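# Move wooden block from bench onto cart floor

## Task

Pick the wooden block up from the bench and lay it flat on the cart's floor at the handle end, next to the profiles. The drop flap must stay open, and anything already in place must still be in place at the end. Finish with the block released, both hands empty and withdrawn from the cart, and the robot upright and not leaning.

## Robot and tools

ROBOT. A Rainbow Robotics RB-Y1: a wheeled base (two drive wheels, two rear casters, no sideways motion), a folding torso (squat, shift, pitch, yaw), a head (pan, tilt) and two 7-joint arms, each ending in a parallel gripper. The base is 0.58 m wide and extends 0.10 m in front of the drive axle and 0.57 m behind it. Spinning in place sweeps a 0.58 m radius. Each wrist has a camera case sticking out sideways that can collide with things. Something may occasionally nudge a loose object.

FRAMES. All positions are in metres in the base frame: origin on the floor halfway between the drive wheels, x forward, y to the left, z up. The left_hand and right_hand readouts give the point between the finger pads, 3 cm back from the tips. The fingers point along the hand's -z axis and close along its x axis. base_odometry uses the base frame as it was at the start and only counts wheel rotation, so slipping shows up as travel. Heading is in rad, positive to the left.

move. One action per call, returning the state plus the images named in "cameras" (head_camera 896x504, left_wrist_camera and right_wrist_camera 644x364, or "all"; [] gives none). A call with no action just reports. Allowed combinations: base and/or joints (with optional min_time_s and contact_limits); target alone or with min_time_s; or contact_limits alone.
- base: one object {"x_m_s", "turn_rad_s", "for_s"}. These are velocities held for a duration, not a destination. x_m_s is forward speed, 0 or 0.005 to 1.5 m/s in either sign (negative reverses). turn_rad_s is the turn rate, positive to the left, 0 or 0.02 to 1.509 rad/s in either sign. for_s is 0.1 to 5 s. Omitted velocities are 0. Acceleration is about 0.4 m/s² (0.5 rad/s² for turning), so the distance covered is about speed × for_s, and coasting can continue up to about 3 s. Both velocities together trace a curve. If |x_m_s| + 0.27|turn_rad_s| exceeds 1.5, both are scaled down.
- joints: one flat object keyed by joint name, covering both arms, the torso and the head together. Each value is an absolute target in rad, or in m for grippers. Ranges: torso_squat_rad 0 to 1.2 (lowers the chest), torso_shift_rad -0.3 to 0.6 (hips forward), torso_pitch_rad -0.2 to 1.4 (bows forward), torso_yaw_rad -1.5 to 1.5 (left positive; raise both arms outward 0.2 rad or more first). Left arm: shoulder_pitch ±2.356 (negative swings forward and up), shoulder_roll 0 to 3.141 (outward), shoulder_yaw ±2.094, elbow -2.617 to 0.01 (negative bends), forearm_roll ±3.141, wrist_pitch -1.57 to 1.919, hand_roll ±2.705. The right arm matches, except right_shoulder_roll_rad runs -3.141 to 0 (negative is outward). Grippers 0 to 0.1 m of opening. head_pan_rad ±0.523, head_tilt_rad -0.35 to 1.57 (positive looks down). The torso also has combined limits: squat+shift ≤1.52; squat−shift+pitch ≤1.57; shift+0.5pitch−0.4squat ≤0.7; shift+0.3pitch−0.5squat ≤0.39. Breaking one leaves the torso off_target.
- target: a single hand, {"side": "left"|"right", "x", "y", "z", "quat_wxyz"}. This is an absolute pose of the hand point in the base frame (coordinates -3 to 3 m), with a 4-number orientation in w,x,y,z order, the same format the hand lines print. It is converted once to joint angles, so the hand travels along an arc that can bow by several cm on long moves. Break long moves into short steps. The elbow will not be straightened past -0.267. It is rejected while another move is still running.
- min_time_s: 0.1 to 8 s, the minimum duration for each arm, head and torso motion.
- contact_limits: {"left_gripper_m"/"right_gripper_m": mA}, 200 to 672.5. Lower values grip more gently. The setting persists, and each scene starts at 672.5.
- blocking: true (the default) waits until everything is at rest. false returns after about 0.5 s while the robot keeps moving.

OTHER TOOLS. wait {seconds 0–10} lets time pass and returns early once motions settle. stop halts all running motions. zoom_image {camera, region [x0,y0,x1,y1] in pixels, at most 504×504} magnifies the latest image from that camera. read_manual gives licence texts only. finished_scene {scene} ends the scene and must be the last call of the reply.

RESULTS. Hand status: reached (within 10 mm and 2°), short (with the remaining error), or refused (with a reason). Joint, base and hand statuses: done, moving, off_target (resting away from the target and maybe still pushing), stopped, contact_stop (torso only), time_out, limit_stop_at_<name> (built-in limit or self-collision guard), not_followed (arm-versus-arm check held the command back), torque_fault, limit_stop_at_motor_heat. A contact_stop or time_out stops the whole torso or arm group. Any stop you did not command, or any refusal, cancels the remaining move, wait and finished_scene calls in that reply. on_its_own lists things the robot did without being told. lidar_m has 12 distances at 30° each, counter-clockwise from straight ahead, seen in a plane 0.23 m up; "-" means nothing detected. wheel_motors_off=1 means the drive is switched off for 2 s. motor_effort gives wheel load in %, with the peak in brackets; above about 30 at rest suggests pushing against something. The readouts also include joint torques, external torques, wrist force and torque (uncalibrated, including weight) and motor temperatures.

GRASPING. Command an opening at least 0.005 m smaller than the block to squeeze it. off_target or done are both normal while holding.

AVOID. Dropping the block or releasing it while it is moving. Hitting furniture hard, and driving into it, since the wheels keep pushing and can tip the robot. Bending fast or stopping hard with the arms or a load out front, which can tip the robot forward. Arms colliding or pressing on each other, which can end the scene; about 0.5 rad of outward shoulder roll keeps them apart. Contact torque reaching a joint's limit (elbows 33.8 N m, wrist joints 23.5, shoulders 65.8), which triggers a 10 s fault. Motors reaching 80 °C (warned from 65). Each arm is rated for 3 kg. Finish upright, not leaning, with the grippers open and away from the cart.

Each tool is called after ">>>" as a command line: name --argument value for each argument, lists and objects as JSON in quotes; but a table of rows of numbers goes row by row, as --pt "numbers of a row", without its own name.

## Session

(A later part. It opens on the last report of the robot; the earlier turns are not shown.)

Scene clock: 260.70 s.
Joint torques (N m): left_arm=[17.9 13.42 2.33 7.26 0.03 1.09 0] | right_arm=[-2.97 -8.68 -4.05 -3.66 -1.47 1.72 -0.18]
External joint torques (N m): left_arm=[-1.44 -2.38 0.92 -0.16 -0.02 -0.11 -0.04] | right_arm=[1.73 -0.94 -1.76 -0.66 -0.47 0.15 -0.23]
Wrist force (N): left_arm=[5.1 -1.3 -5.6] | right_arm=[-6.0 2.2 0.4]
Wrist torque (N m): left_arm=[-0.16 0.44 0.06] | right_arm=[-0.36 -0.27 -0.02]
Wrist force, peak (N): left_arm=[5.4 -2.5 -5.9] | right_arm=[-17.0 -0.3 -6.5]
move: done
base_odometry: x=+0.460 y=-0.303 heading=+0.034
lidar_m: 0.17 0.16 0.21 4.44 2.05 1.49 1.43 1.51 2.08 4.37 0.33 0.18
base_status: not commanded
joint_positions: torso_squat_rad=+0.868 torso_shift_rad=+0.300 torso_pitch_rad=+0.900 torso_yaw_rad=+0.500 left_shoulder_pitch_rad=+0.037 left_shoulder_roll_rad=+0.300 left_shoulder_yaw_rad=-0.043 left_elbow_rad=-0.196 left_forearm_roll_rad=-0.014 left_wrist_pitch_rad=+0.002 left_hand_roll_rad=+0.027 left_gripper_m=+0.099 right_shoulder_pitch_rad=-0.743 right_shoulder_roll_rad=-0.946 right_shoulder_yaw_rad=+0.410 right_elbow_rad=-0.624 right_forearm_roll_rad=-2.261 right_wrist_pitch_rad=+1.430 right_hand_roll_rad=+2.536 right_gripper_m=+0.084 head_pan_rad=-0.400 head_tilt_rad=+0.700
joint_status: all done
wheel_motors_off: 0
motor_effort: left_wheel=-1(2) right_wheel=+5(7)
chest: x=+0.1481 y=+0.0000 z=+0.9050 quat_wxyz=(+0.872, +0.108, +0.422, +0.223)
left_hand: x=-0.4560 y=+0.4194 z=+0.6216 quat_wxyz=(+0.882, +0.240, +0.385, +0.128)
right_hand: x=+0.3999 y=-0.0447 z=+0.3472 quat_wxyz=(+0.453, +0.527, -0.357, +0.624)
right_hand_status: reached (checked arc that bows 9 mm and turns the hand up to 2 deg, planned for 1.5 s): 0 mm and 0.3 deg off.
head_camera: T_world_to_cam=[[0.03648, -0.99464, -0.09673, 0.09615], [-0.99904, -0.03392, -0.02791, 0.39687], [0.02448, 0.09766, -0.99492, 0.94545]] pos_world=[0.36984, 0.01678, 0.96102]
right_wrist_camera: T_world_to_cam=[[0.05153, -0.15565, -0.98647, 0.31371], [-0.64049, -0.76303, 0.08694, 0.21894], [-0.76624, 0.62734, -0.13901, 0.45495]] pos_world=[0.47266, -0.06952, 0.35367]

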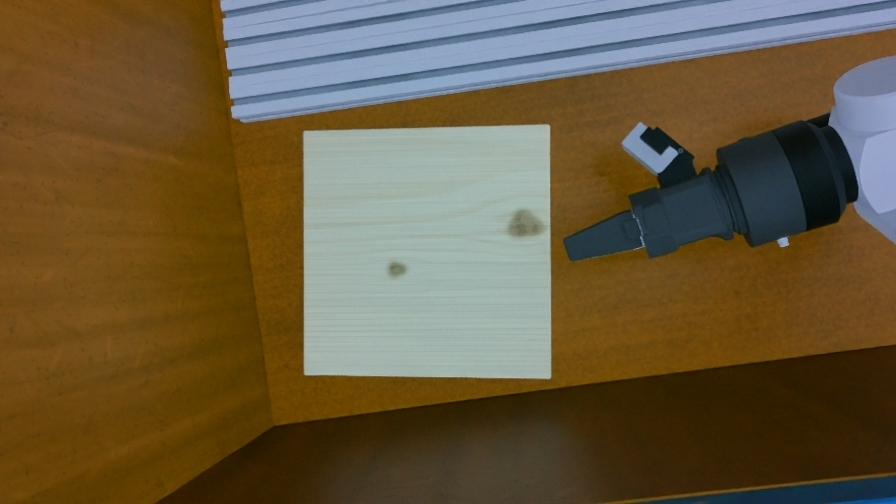

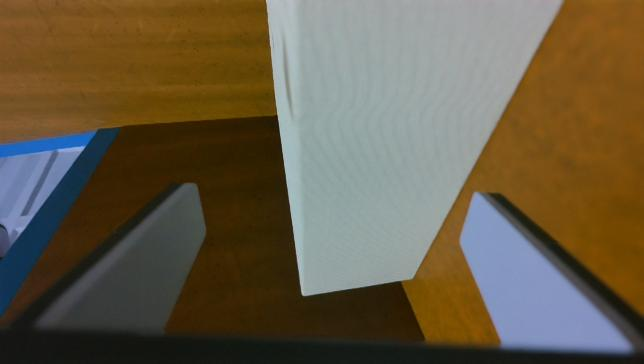

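>>> move --target '{"side":"right","x":0.40,"y":-0.1,"z":0.5,"quat_wxyz":[0.513,0.487,-0.316,0.633]}' --min_time_s 1.5 --cameras '["head_camera"]'

>>> move --target '{"side":"right","x":0.43,"y":-0.1,"z":0.72,"quat_wxyz":[0.612,0.354,-0.354,0.612]}' --min_time_s 2 --cameras '[]'

>>> move --target '{"side":"right","x":0.43,"y":-0.1,"z":0.92,"quat_wxyz":[0.612,0.354,-0.354,0.612]}' --min_time_s 1.5 --cameras '["head_camera"]'

Scene clock: 264.87 s.
Joint torques (N m): left_arm=[18 13.49 2.1 7.26 0.03 1.11 0.11] | right_arm=[0.45 -6.02 -5.66 -5 -1.24 1.29 0.08]
External joint torques (N m): left_arm=[-1.34 -2.31 0.69 -0.16 -0.01 -0.09 0.07] | right_arm=[1.24 0.34 -0.34 -0.24 -0.18 0.16 0.03]
Wrist force (N): left_arm=[5.6 -1.6 -5.1] | right_arm=[-5.2 2.3 -1.0]
Wrist torque (N m): left_arm=[-0.15 0.46 0.04] | right_arm=[-0.38 -0.20 -0.03]
Wrist force, peak (N): left_arm=[5.3 -2.4 -6.2] | right_arm=[-6.8 3.1 -0.7]
move: done
base_odometry: x=+0.460 y=-0.303 heading=+0.034
lidar_m: 0.16 0.15 0.20 4.46 2.03 1.49 1.43 1.51 2.06 4.37 0.31 0.19
base_status: not commanded
joint_positions: torso_squat_rad=+0.868 torso_shift_rad=+0.300 torso_pitch_rad=+0.900 torso_yaw_rad=+0.500 left_shoulder_pitch_rad=+0.037 left_shoulder_roll_rad=+0.300 left_shoulder_yaw_rad=-0.043 left_elbow_rad=-0.196 left_forearm_roll_rad=-0.014 left_wrist_pitch_rad=+0.002 left_hand_roll_rad=+0.027 left_gripper_m=+0.099 right_shoulder_pitch_rad=+0.317 right_shoulder_roll_rad=-1.522 right_shoulder_yaw_rad=-0.201 right_elbow_rad=-1.842 right_forearm_roll_rad=-2.572 right_wrist_pitch_rad=+0.879 right_hand_roll_rad=+2.158 right_gripper_m=+0.084 head_pan_rad=-0.400 head_tilt_rad=+0.700
joint_status: all done
wheel_motors_off: 0
motor_effort: left_wheel=-1(30) right_wheel=+5(28)
chest: x=+0.1481 y=+0.0001 z=+0.9051 quat_wxyz=(+0.872, +0.108, +0.421, +0.223)
left_hand: x=-0.4560 y=+0.4194 z=+0.6215 quat_wxyz=(+0.882, +0.240, +0.385, +0.128)
right_hand: x=+0.4002 y=-0.1000 z=+0.5002 quat_wxyz=(+0.512, +0.488, -0.316, +0.633)
right_hand_status: reached (checked arc that bows 83 mm and turns the hand up to 14 deg, planned for 1.5 s): 0 mm and 0.1 deg off.
head_camera: T_world_to_cam=[[0.03649, -0.99464, -0.09673, 0.09616], [-0.99903, -0.03392, -0.02801, 0.39687], [0.02458, 0.09765, -0.99492, 0.94551]] pos_world=[0.36973, 0.01678, 0.96112]

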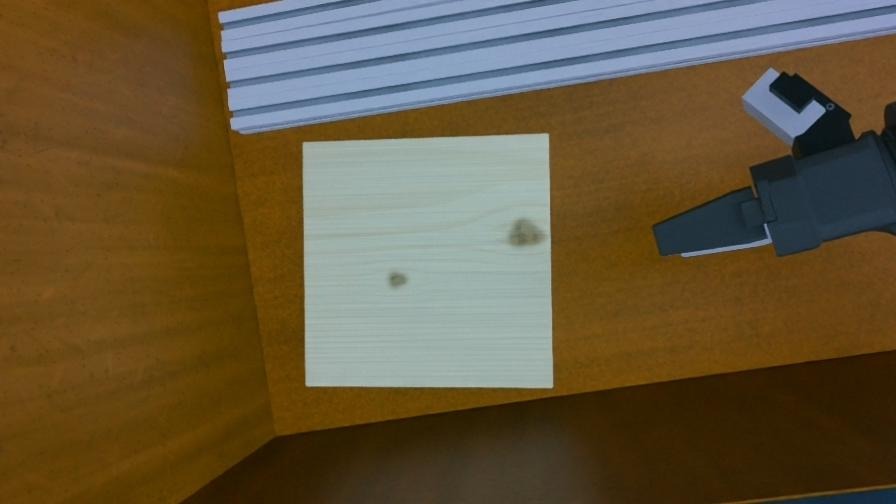

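Scene clock: 267.20 s.
Joint torques (N m): left_arm=[17.48 13.55 2.27 7.34 -0.07 1.14 0.07] | right_arm=[3.84 4 -7.65 -1.9 -0.98 -0.75 0.07]
External joint torques (N m): left_arm=[-1.87 -2.24 0.86 -0.07 -0.11 -0.06 0.03] | right_arm=[0.99 2.02 -1.17 -0.11 0.03 -0.15 0.03]
Wrist force (N): left_arm=[4.6 -2.0 -5.0] | right_arm=[-5.4 2.6 -2.0]
Wrist torque (N m): left_arm=[-0.06 0.38 0.07] | right_arm=[-0.32 -0.25 -0.04]
Wrist force, peak (N): left_arm=[5.4 -2.8 -5.8] | right_arm=[-5.9 2.7 -0.7]
move: done
base_odometry: x=+0.460 y=-0.303 heading=+0.034
lidar_m: 0.16 0.16 0.20 4.45 2.06 1.50 1.43 1.51 2.07 4.36 0.32 0.19
base_status: not commanded
joint_positions: torso_squat_rad=+0.868 torso_shift_rad=+0.300 torso_pitch_rad=+0.900 torso_yaw_rad=+0.500 left_shoulder_pitch_rad=+0.037 left_shoulder_roll_rad=+0.300 left_shoulder_yaw_rad=-0.043 left_elbow_rad=-0.196 left_forearm_roll_rad=-0.014 left_wrist_pitch_rad=+0.002 left_hand_roll_rad=+0.027 left_gripper_m=+0.099 right_shoulder_pitch_rad=+0.939 right_shoulder_roll_rad=-1.097 right_shoulder_yaw_rad=-1.543 right_elbow_rad=-2.617 right_forearm_roll_rad=-2.360 right_wrist_pitch_rad=+0.829 right_hand_roll_rad=+1.216 right_gripper_m=+0.084 head_pan_rad=-0.400 head_tilt_rad=+0.700
joint_status: all done
wheel_motors_off: 0
motor_effort: left_wheel=-1(1) right_wheel=+4(5)
chest: x=+0.1481 y=+0.0001 z=+0.9051 quat_wxyz=(+0.872, +0.108, +0.421, +0.223)
left_hand: x=-0.4560 y=+0.4194 z=+0.6215 quat_wxyz=(+0.882, +0.240, +0.385, +0.128)
right_hand: x=+0.4305 y=-0.1003 z=+0.7199 quat_wxyz=(+0.604, +0.369, -0.350, +0.614)
right_hand_status: reached (checked arc that bows 44 mm and turns the hand up to 18 deg, as near as the solve gets, planned for 2.0 s): 1 mm and 2.0 deg off.

Scene clock: 269.03 s.
Joint torques (N m): left_arm=[17.78 13.7 2.24 7.23 -0.05 1.02 0.16] | right_arm=[-2.96 -8.44 -5.18 4.93 -0.27 -1.85 0.15]
External joint torques (N m): left_arm=[-1.56 -2.09 0.84 -0.19 -0.09 -0.18 0.12] | right_arm=[-1.4 -0.44 -0.95 0.94 -0.29 -0.16 0.11]
Wrist force (N): left_arm=[5.2 -1.7 -5.3] | right_arm=[-4.9 2.5 -1.2]
Wrist torque (N m): left_arm=[-0.10 0.46 0.03] | right_arm=[-0.36 -0.15 -0.05]
Wrist force, peak (N): left_arm=[5.6 -2.1 -6.5] | right_arm=[-5.8 2.4 -1.6]
move: done
base_odometry: x=+0.460 y=-0.303 heading=+0.034
lidar_m: 0.16 0.15 0.19 4.45 2.03 1.49 1.42 1.52 2.06 4.37 0.30 0.19
base_status: not commanded
joint_positions: torso_squat_rad=+0.868 torso_shift_rad=+0.300 torso_pitch_rad=+0.900 torso_yaw_rad=+0.500 left_shoulder_pitch_rad=+0.037 left_shoulder_roll_rad=+0.300 left_shoulder_yaw_rad=-0.043 left_elbow_rad=-0.196 left_forearm_roll_rad=-0.014 left_wrist_pitch_rad=+0.002 left_hand_roll_rad=+0.027 left_gripper_m=+0.099 right_shoulder_pitch_rad=+0.191 right_shoulder_roll_rad=-1.674 right_shoulder_yaw_rad=-2.094 right_elbow_rad=-2.414 right_forearm_roll_rad=-2.480 right_wrist_pitch_rad=+1.409 right_hand_roll_rad=+0.080 right_gripper_m=+0.084 head_pan_rad=-0.400 head_tilt_rad=+0.700
joint_status: all done
wheel_motors_off: 0
motor_effort: left_wheel=-1(2) right_wheel=+3(6)
chest: x=+0.1481 y=+0.0001 z=+0.9051 quat_wxyz=(+0.872, +0.108, +0.421, +0.223)
left_hand: x=-0.4560 y=+0.4194 z=+0.6215 quat_wxyz=(+0.882, +0.240, +0.385, +0.128)
right_hand: x=+0.4300 y=-0.1000 z=+0.9199 quat_wxyz=(+0.612, +0.354, -0.354, +0.612)
right_hand_status: reached (checked arc that bows 28 mm and turns the hand up to 5 deg, planned for 1.5 s): 0 mm and 0.0 deg off.
head_camera: T_world_to_cam=[[0.03649, -0.99464, -0.09673, 0.09616], [-0.99903, -0.03392, -0.02801, 0.39687], [0.02458, 0.09765, -0.99492, 0.94551]] pos_world=[0.36973, 0.01678, 0.96112]

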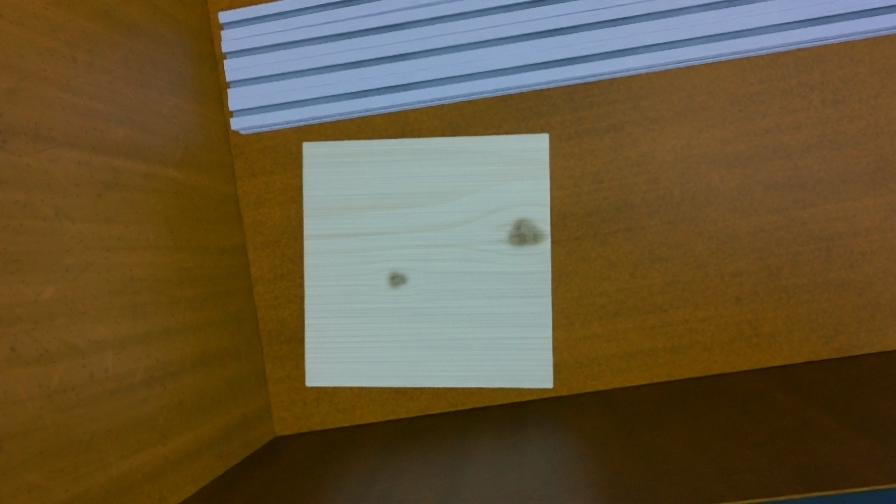

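>>> move --base '{"x_m_s":-0.3,"for_s":2.2}' --joints '{"head_tilt_rad":0.3}' --cameras '["head_camera"]'

>>> move --joints '{"torso_squat_rad":0.5,"torso_shift_rad":0.0,"torso_pitch_rad":0.0,"torso_yaw_rad":0.0,"head_tilt_rad":0.7,"head_pan_rad":0.0}' --min_time_s 3 --cameras '["head_camera"]'

Scene clock: 275.93 s.
Joint torques (N m): left_arm=[17.36 13.46 2.29 7.36 0 1.04 0.06] | right_arm=[-2.87 -8.43 -5.35 4.65 -0.14 -1.7 0.04]
External joint torques (N m): left_arm=[-1.99 -2.33 0.89 -0.05 -0.04 -0.16 0.02] | right_arm=[-1.31 -0.43 -1.12 0.65 -0.16 -0.01 -0.01]
Wrist force (N): left_arm=[5.0 -2.9 -5.7] | right_arm=[-5.0 2.7 -1.6]
Wrist torque (N m): left_arm=[0.08 0.47 0.09] | right_arm=[-0.38 -0.16 -0.04]
Wrist force, peak (N): left_arm=[5.7 -2.1 -6.2] | right_arm=[-5.6 2.7 -1.7]
move: done
base_odometry: x=-0.199 y=-0.326 heading=+0.035
lidar_m: 0.80 0.82 1.97 3.03 1.11 0.81 0.76 0.81 1.13 3.11 2.51 0.91
base_status: done (sent for 2.2 of 2.2 s)
joint_positions: torso_squat_rad=+0.868 torso_shift_rad=+0.300 torso_pitch_rad=+0.900 torso_yaw_rad=+0.500 left_shoulder_pitch_rad=+0.037 left_shoulder_roll_rad=+0.300 left_shoulder_yaw_rad=-0.043 left_elbow_rad=-0.196 left_forearm_roll_rad=-0.014 left_wrist_pitch_rad=+0.002 left_hand_roll_rad=+0.027 left_gripper_m=+0.099 right_shoulder_pitch_rad=+0.191 right_shoulder_roll_rad=-1.674 right_shoulder_yaw_rad=-2.094 right_elbow_rad=-2.414 right_forearm_roll_rad=-2.480 right_wrist_pitch_rad=+1.409 right_hand_roll_rad=+0.080 right_gripper_m=+0.084 head_pan_rad=-0.400 head_tilt_rad=+0.300
joint_status: all done
wheel_motors_off: 0
motor_effort: left_wheel=+3(40) right_wheel=-4(23)
chest: x=+0.1481 y=+0.0001 z=+0.9051 quat_wxyz=(+0.872, +0.108, +0.421, +0.223)
left_hand: x=-0.4561 y=+0.4194 z=+0.6216 quat_wxyz=(+0.882, +0.240, +0.385, +0.128)
right_hand: x=+0.4300 y=-0.1000 z=+0.9199 quat_wxyz=(+0.612, +0.354, -0.354, +0.612)
head_camera: T_world_to_cam=[[0.04574, -0.99341, -0.10511, 0.1017], [-0.91047, 0.00184, -0.41357, 0.75947], [0.41104, 0.11462, -0.90438, 0.73106]] pos_world=[0.38633, 0.01584, 0.98594]

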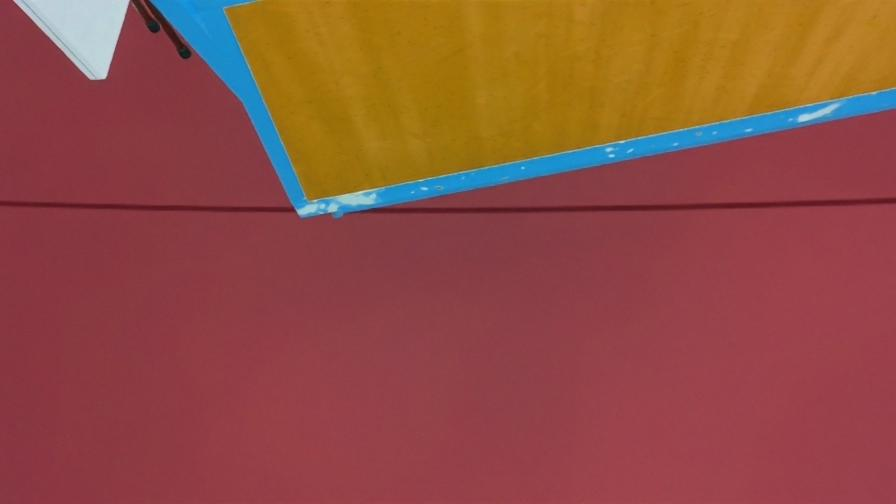

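Scene clock: 279.27 s.
Joint torques (N m): left_arm=[-1.55 6.82 1.46 -0.47 -0.06 -0.49 -0.07] | right_arm=[0.82 -11.46 0.15 7.3 1.33 -1.3 0.06]
External joint torques (N m): left_arm=[-0.22 -1.78 0.71 -0.09 -0.09 -0.12 -0.07] | right_arm=[-1.04 -0.7 -1.23 0.58 -0.15 -0.13 0.04]
Wrist force (N): left_arm=[0.3 -0.6 -6.9] | right_arm=[-3.0 7.3 -1.6]
Wrist torque (N m): left_arm=[-0.18 0.21 0.08] | right_arm=[-0.62 -0.10 -0.04]
Wrist force, peak (N): left_arm=[3.7 -2.1 -7.8] | right_arm=[-2.9 7.8 -0.5]
move: done
base_odometry: x=-0.199 y=-0.326 heading=+0.035
lidar_m: 0.81 0.81 1.97 3.02 1.10 0.80 0.77 0.83 1.13 3.10 2.51 0.92
base_status: not commanded
joint_positions: torso_squat_rad=+0.500 torso_shift_rad=+0.000 torso_pitch_rad=+0.000 torso_yaw_rad=+0.000 left_shoulder_pitch_rad=+0.037 left_shoulder_roll_rad=+0.300 left_shoulder_yaw_rad=-0.043 left_elbow_rad=-0.196 left_forearm_roll_rad=-0.014 left_wrist_pitch_rad=+0.002 left_hand_roll_rad=+0.027 left_gripper_m=+0.099 right_shoulder_pitch_rad=+0.191 right_shoulder_roll_rad=-1.674 right_shoulder_yaw_rad=-2.094 right_elbow_rad=-2.414 right_forearm_roll_rad=-2.480 right_wrist_pitch_rad=+1.409 right_hand_roll_rad=+0.080 right_gripper_m=+0.084 head_pan_rad=+0.000 head_tilt_rad=+0.700
joint_status: all done
wheel_motors_off: 0
motor_effort: left_wheel=+8(11) right_wheel=-8(8)
chest: x=-0.2280 y=+0.0001 z=+1.2042 quat_wxyz=(+1.000, +0.000, +0.000, +0.000)
left_hand: x=-0.1614 y=+0.4416 z=+0.5548 quat_wxyz=(+0.986, +0.146, -0.075, -0.025)
right_hand: x=-0.1324 y=-0.1662 z=+1.4343 quat_wxyz=(+0.559, -0.094, -0.580, +0.585)
head_camera: T_world_to_cam=[[-0.0013, -0.9995, -0.03146, 0.04303], [-0.59945, 0.02596, -0.79999, 1.05155], [0.80041, 0.01782, -0.59918, 0.95152]] pos_world=[-0.1312, -0.00125, 1.41272]

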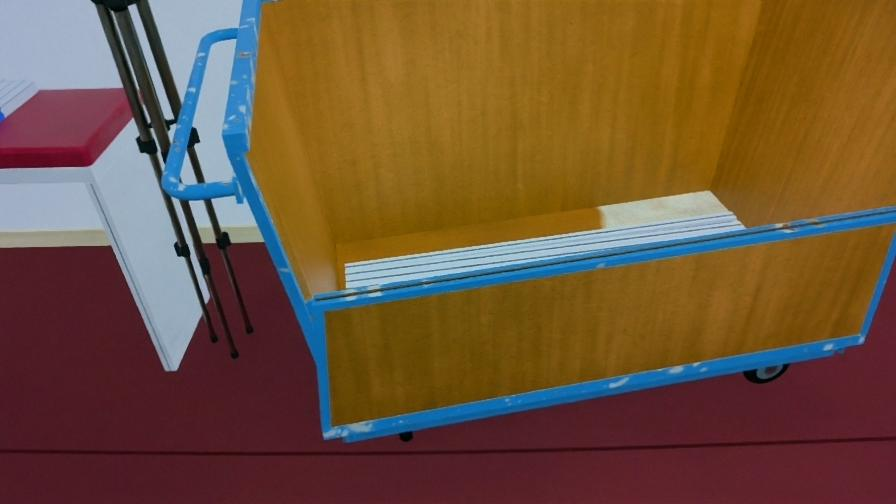

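All clear.

>>> finished_scene --scene 2

The scene is finished: the task was done.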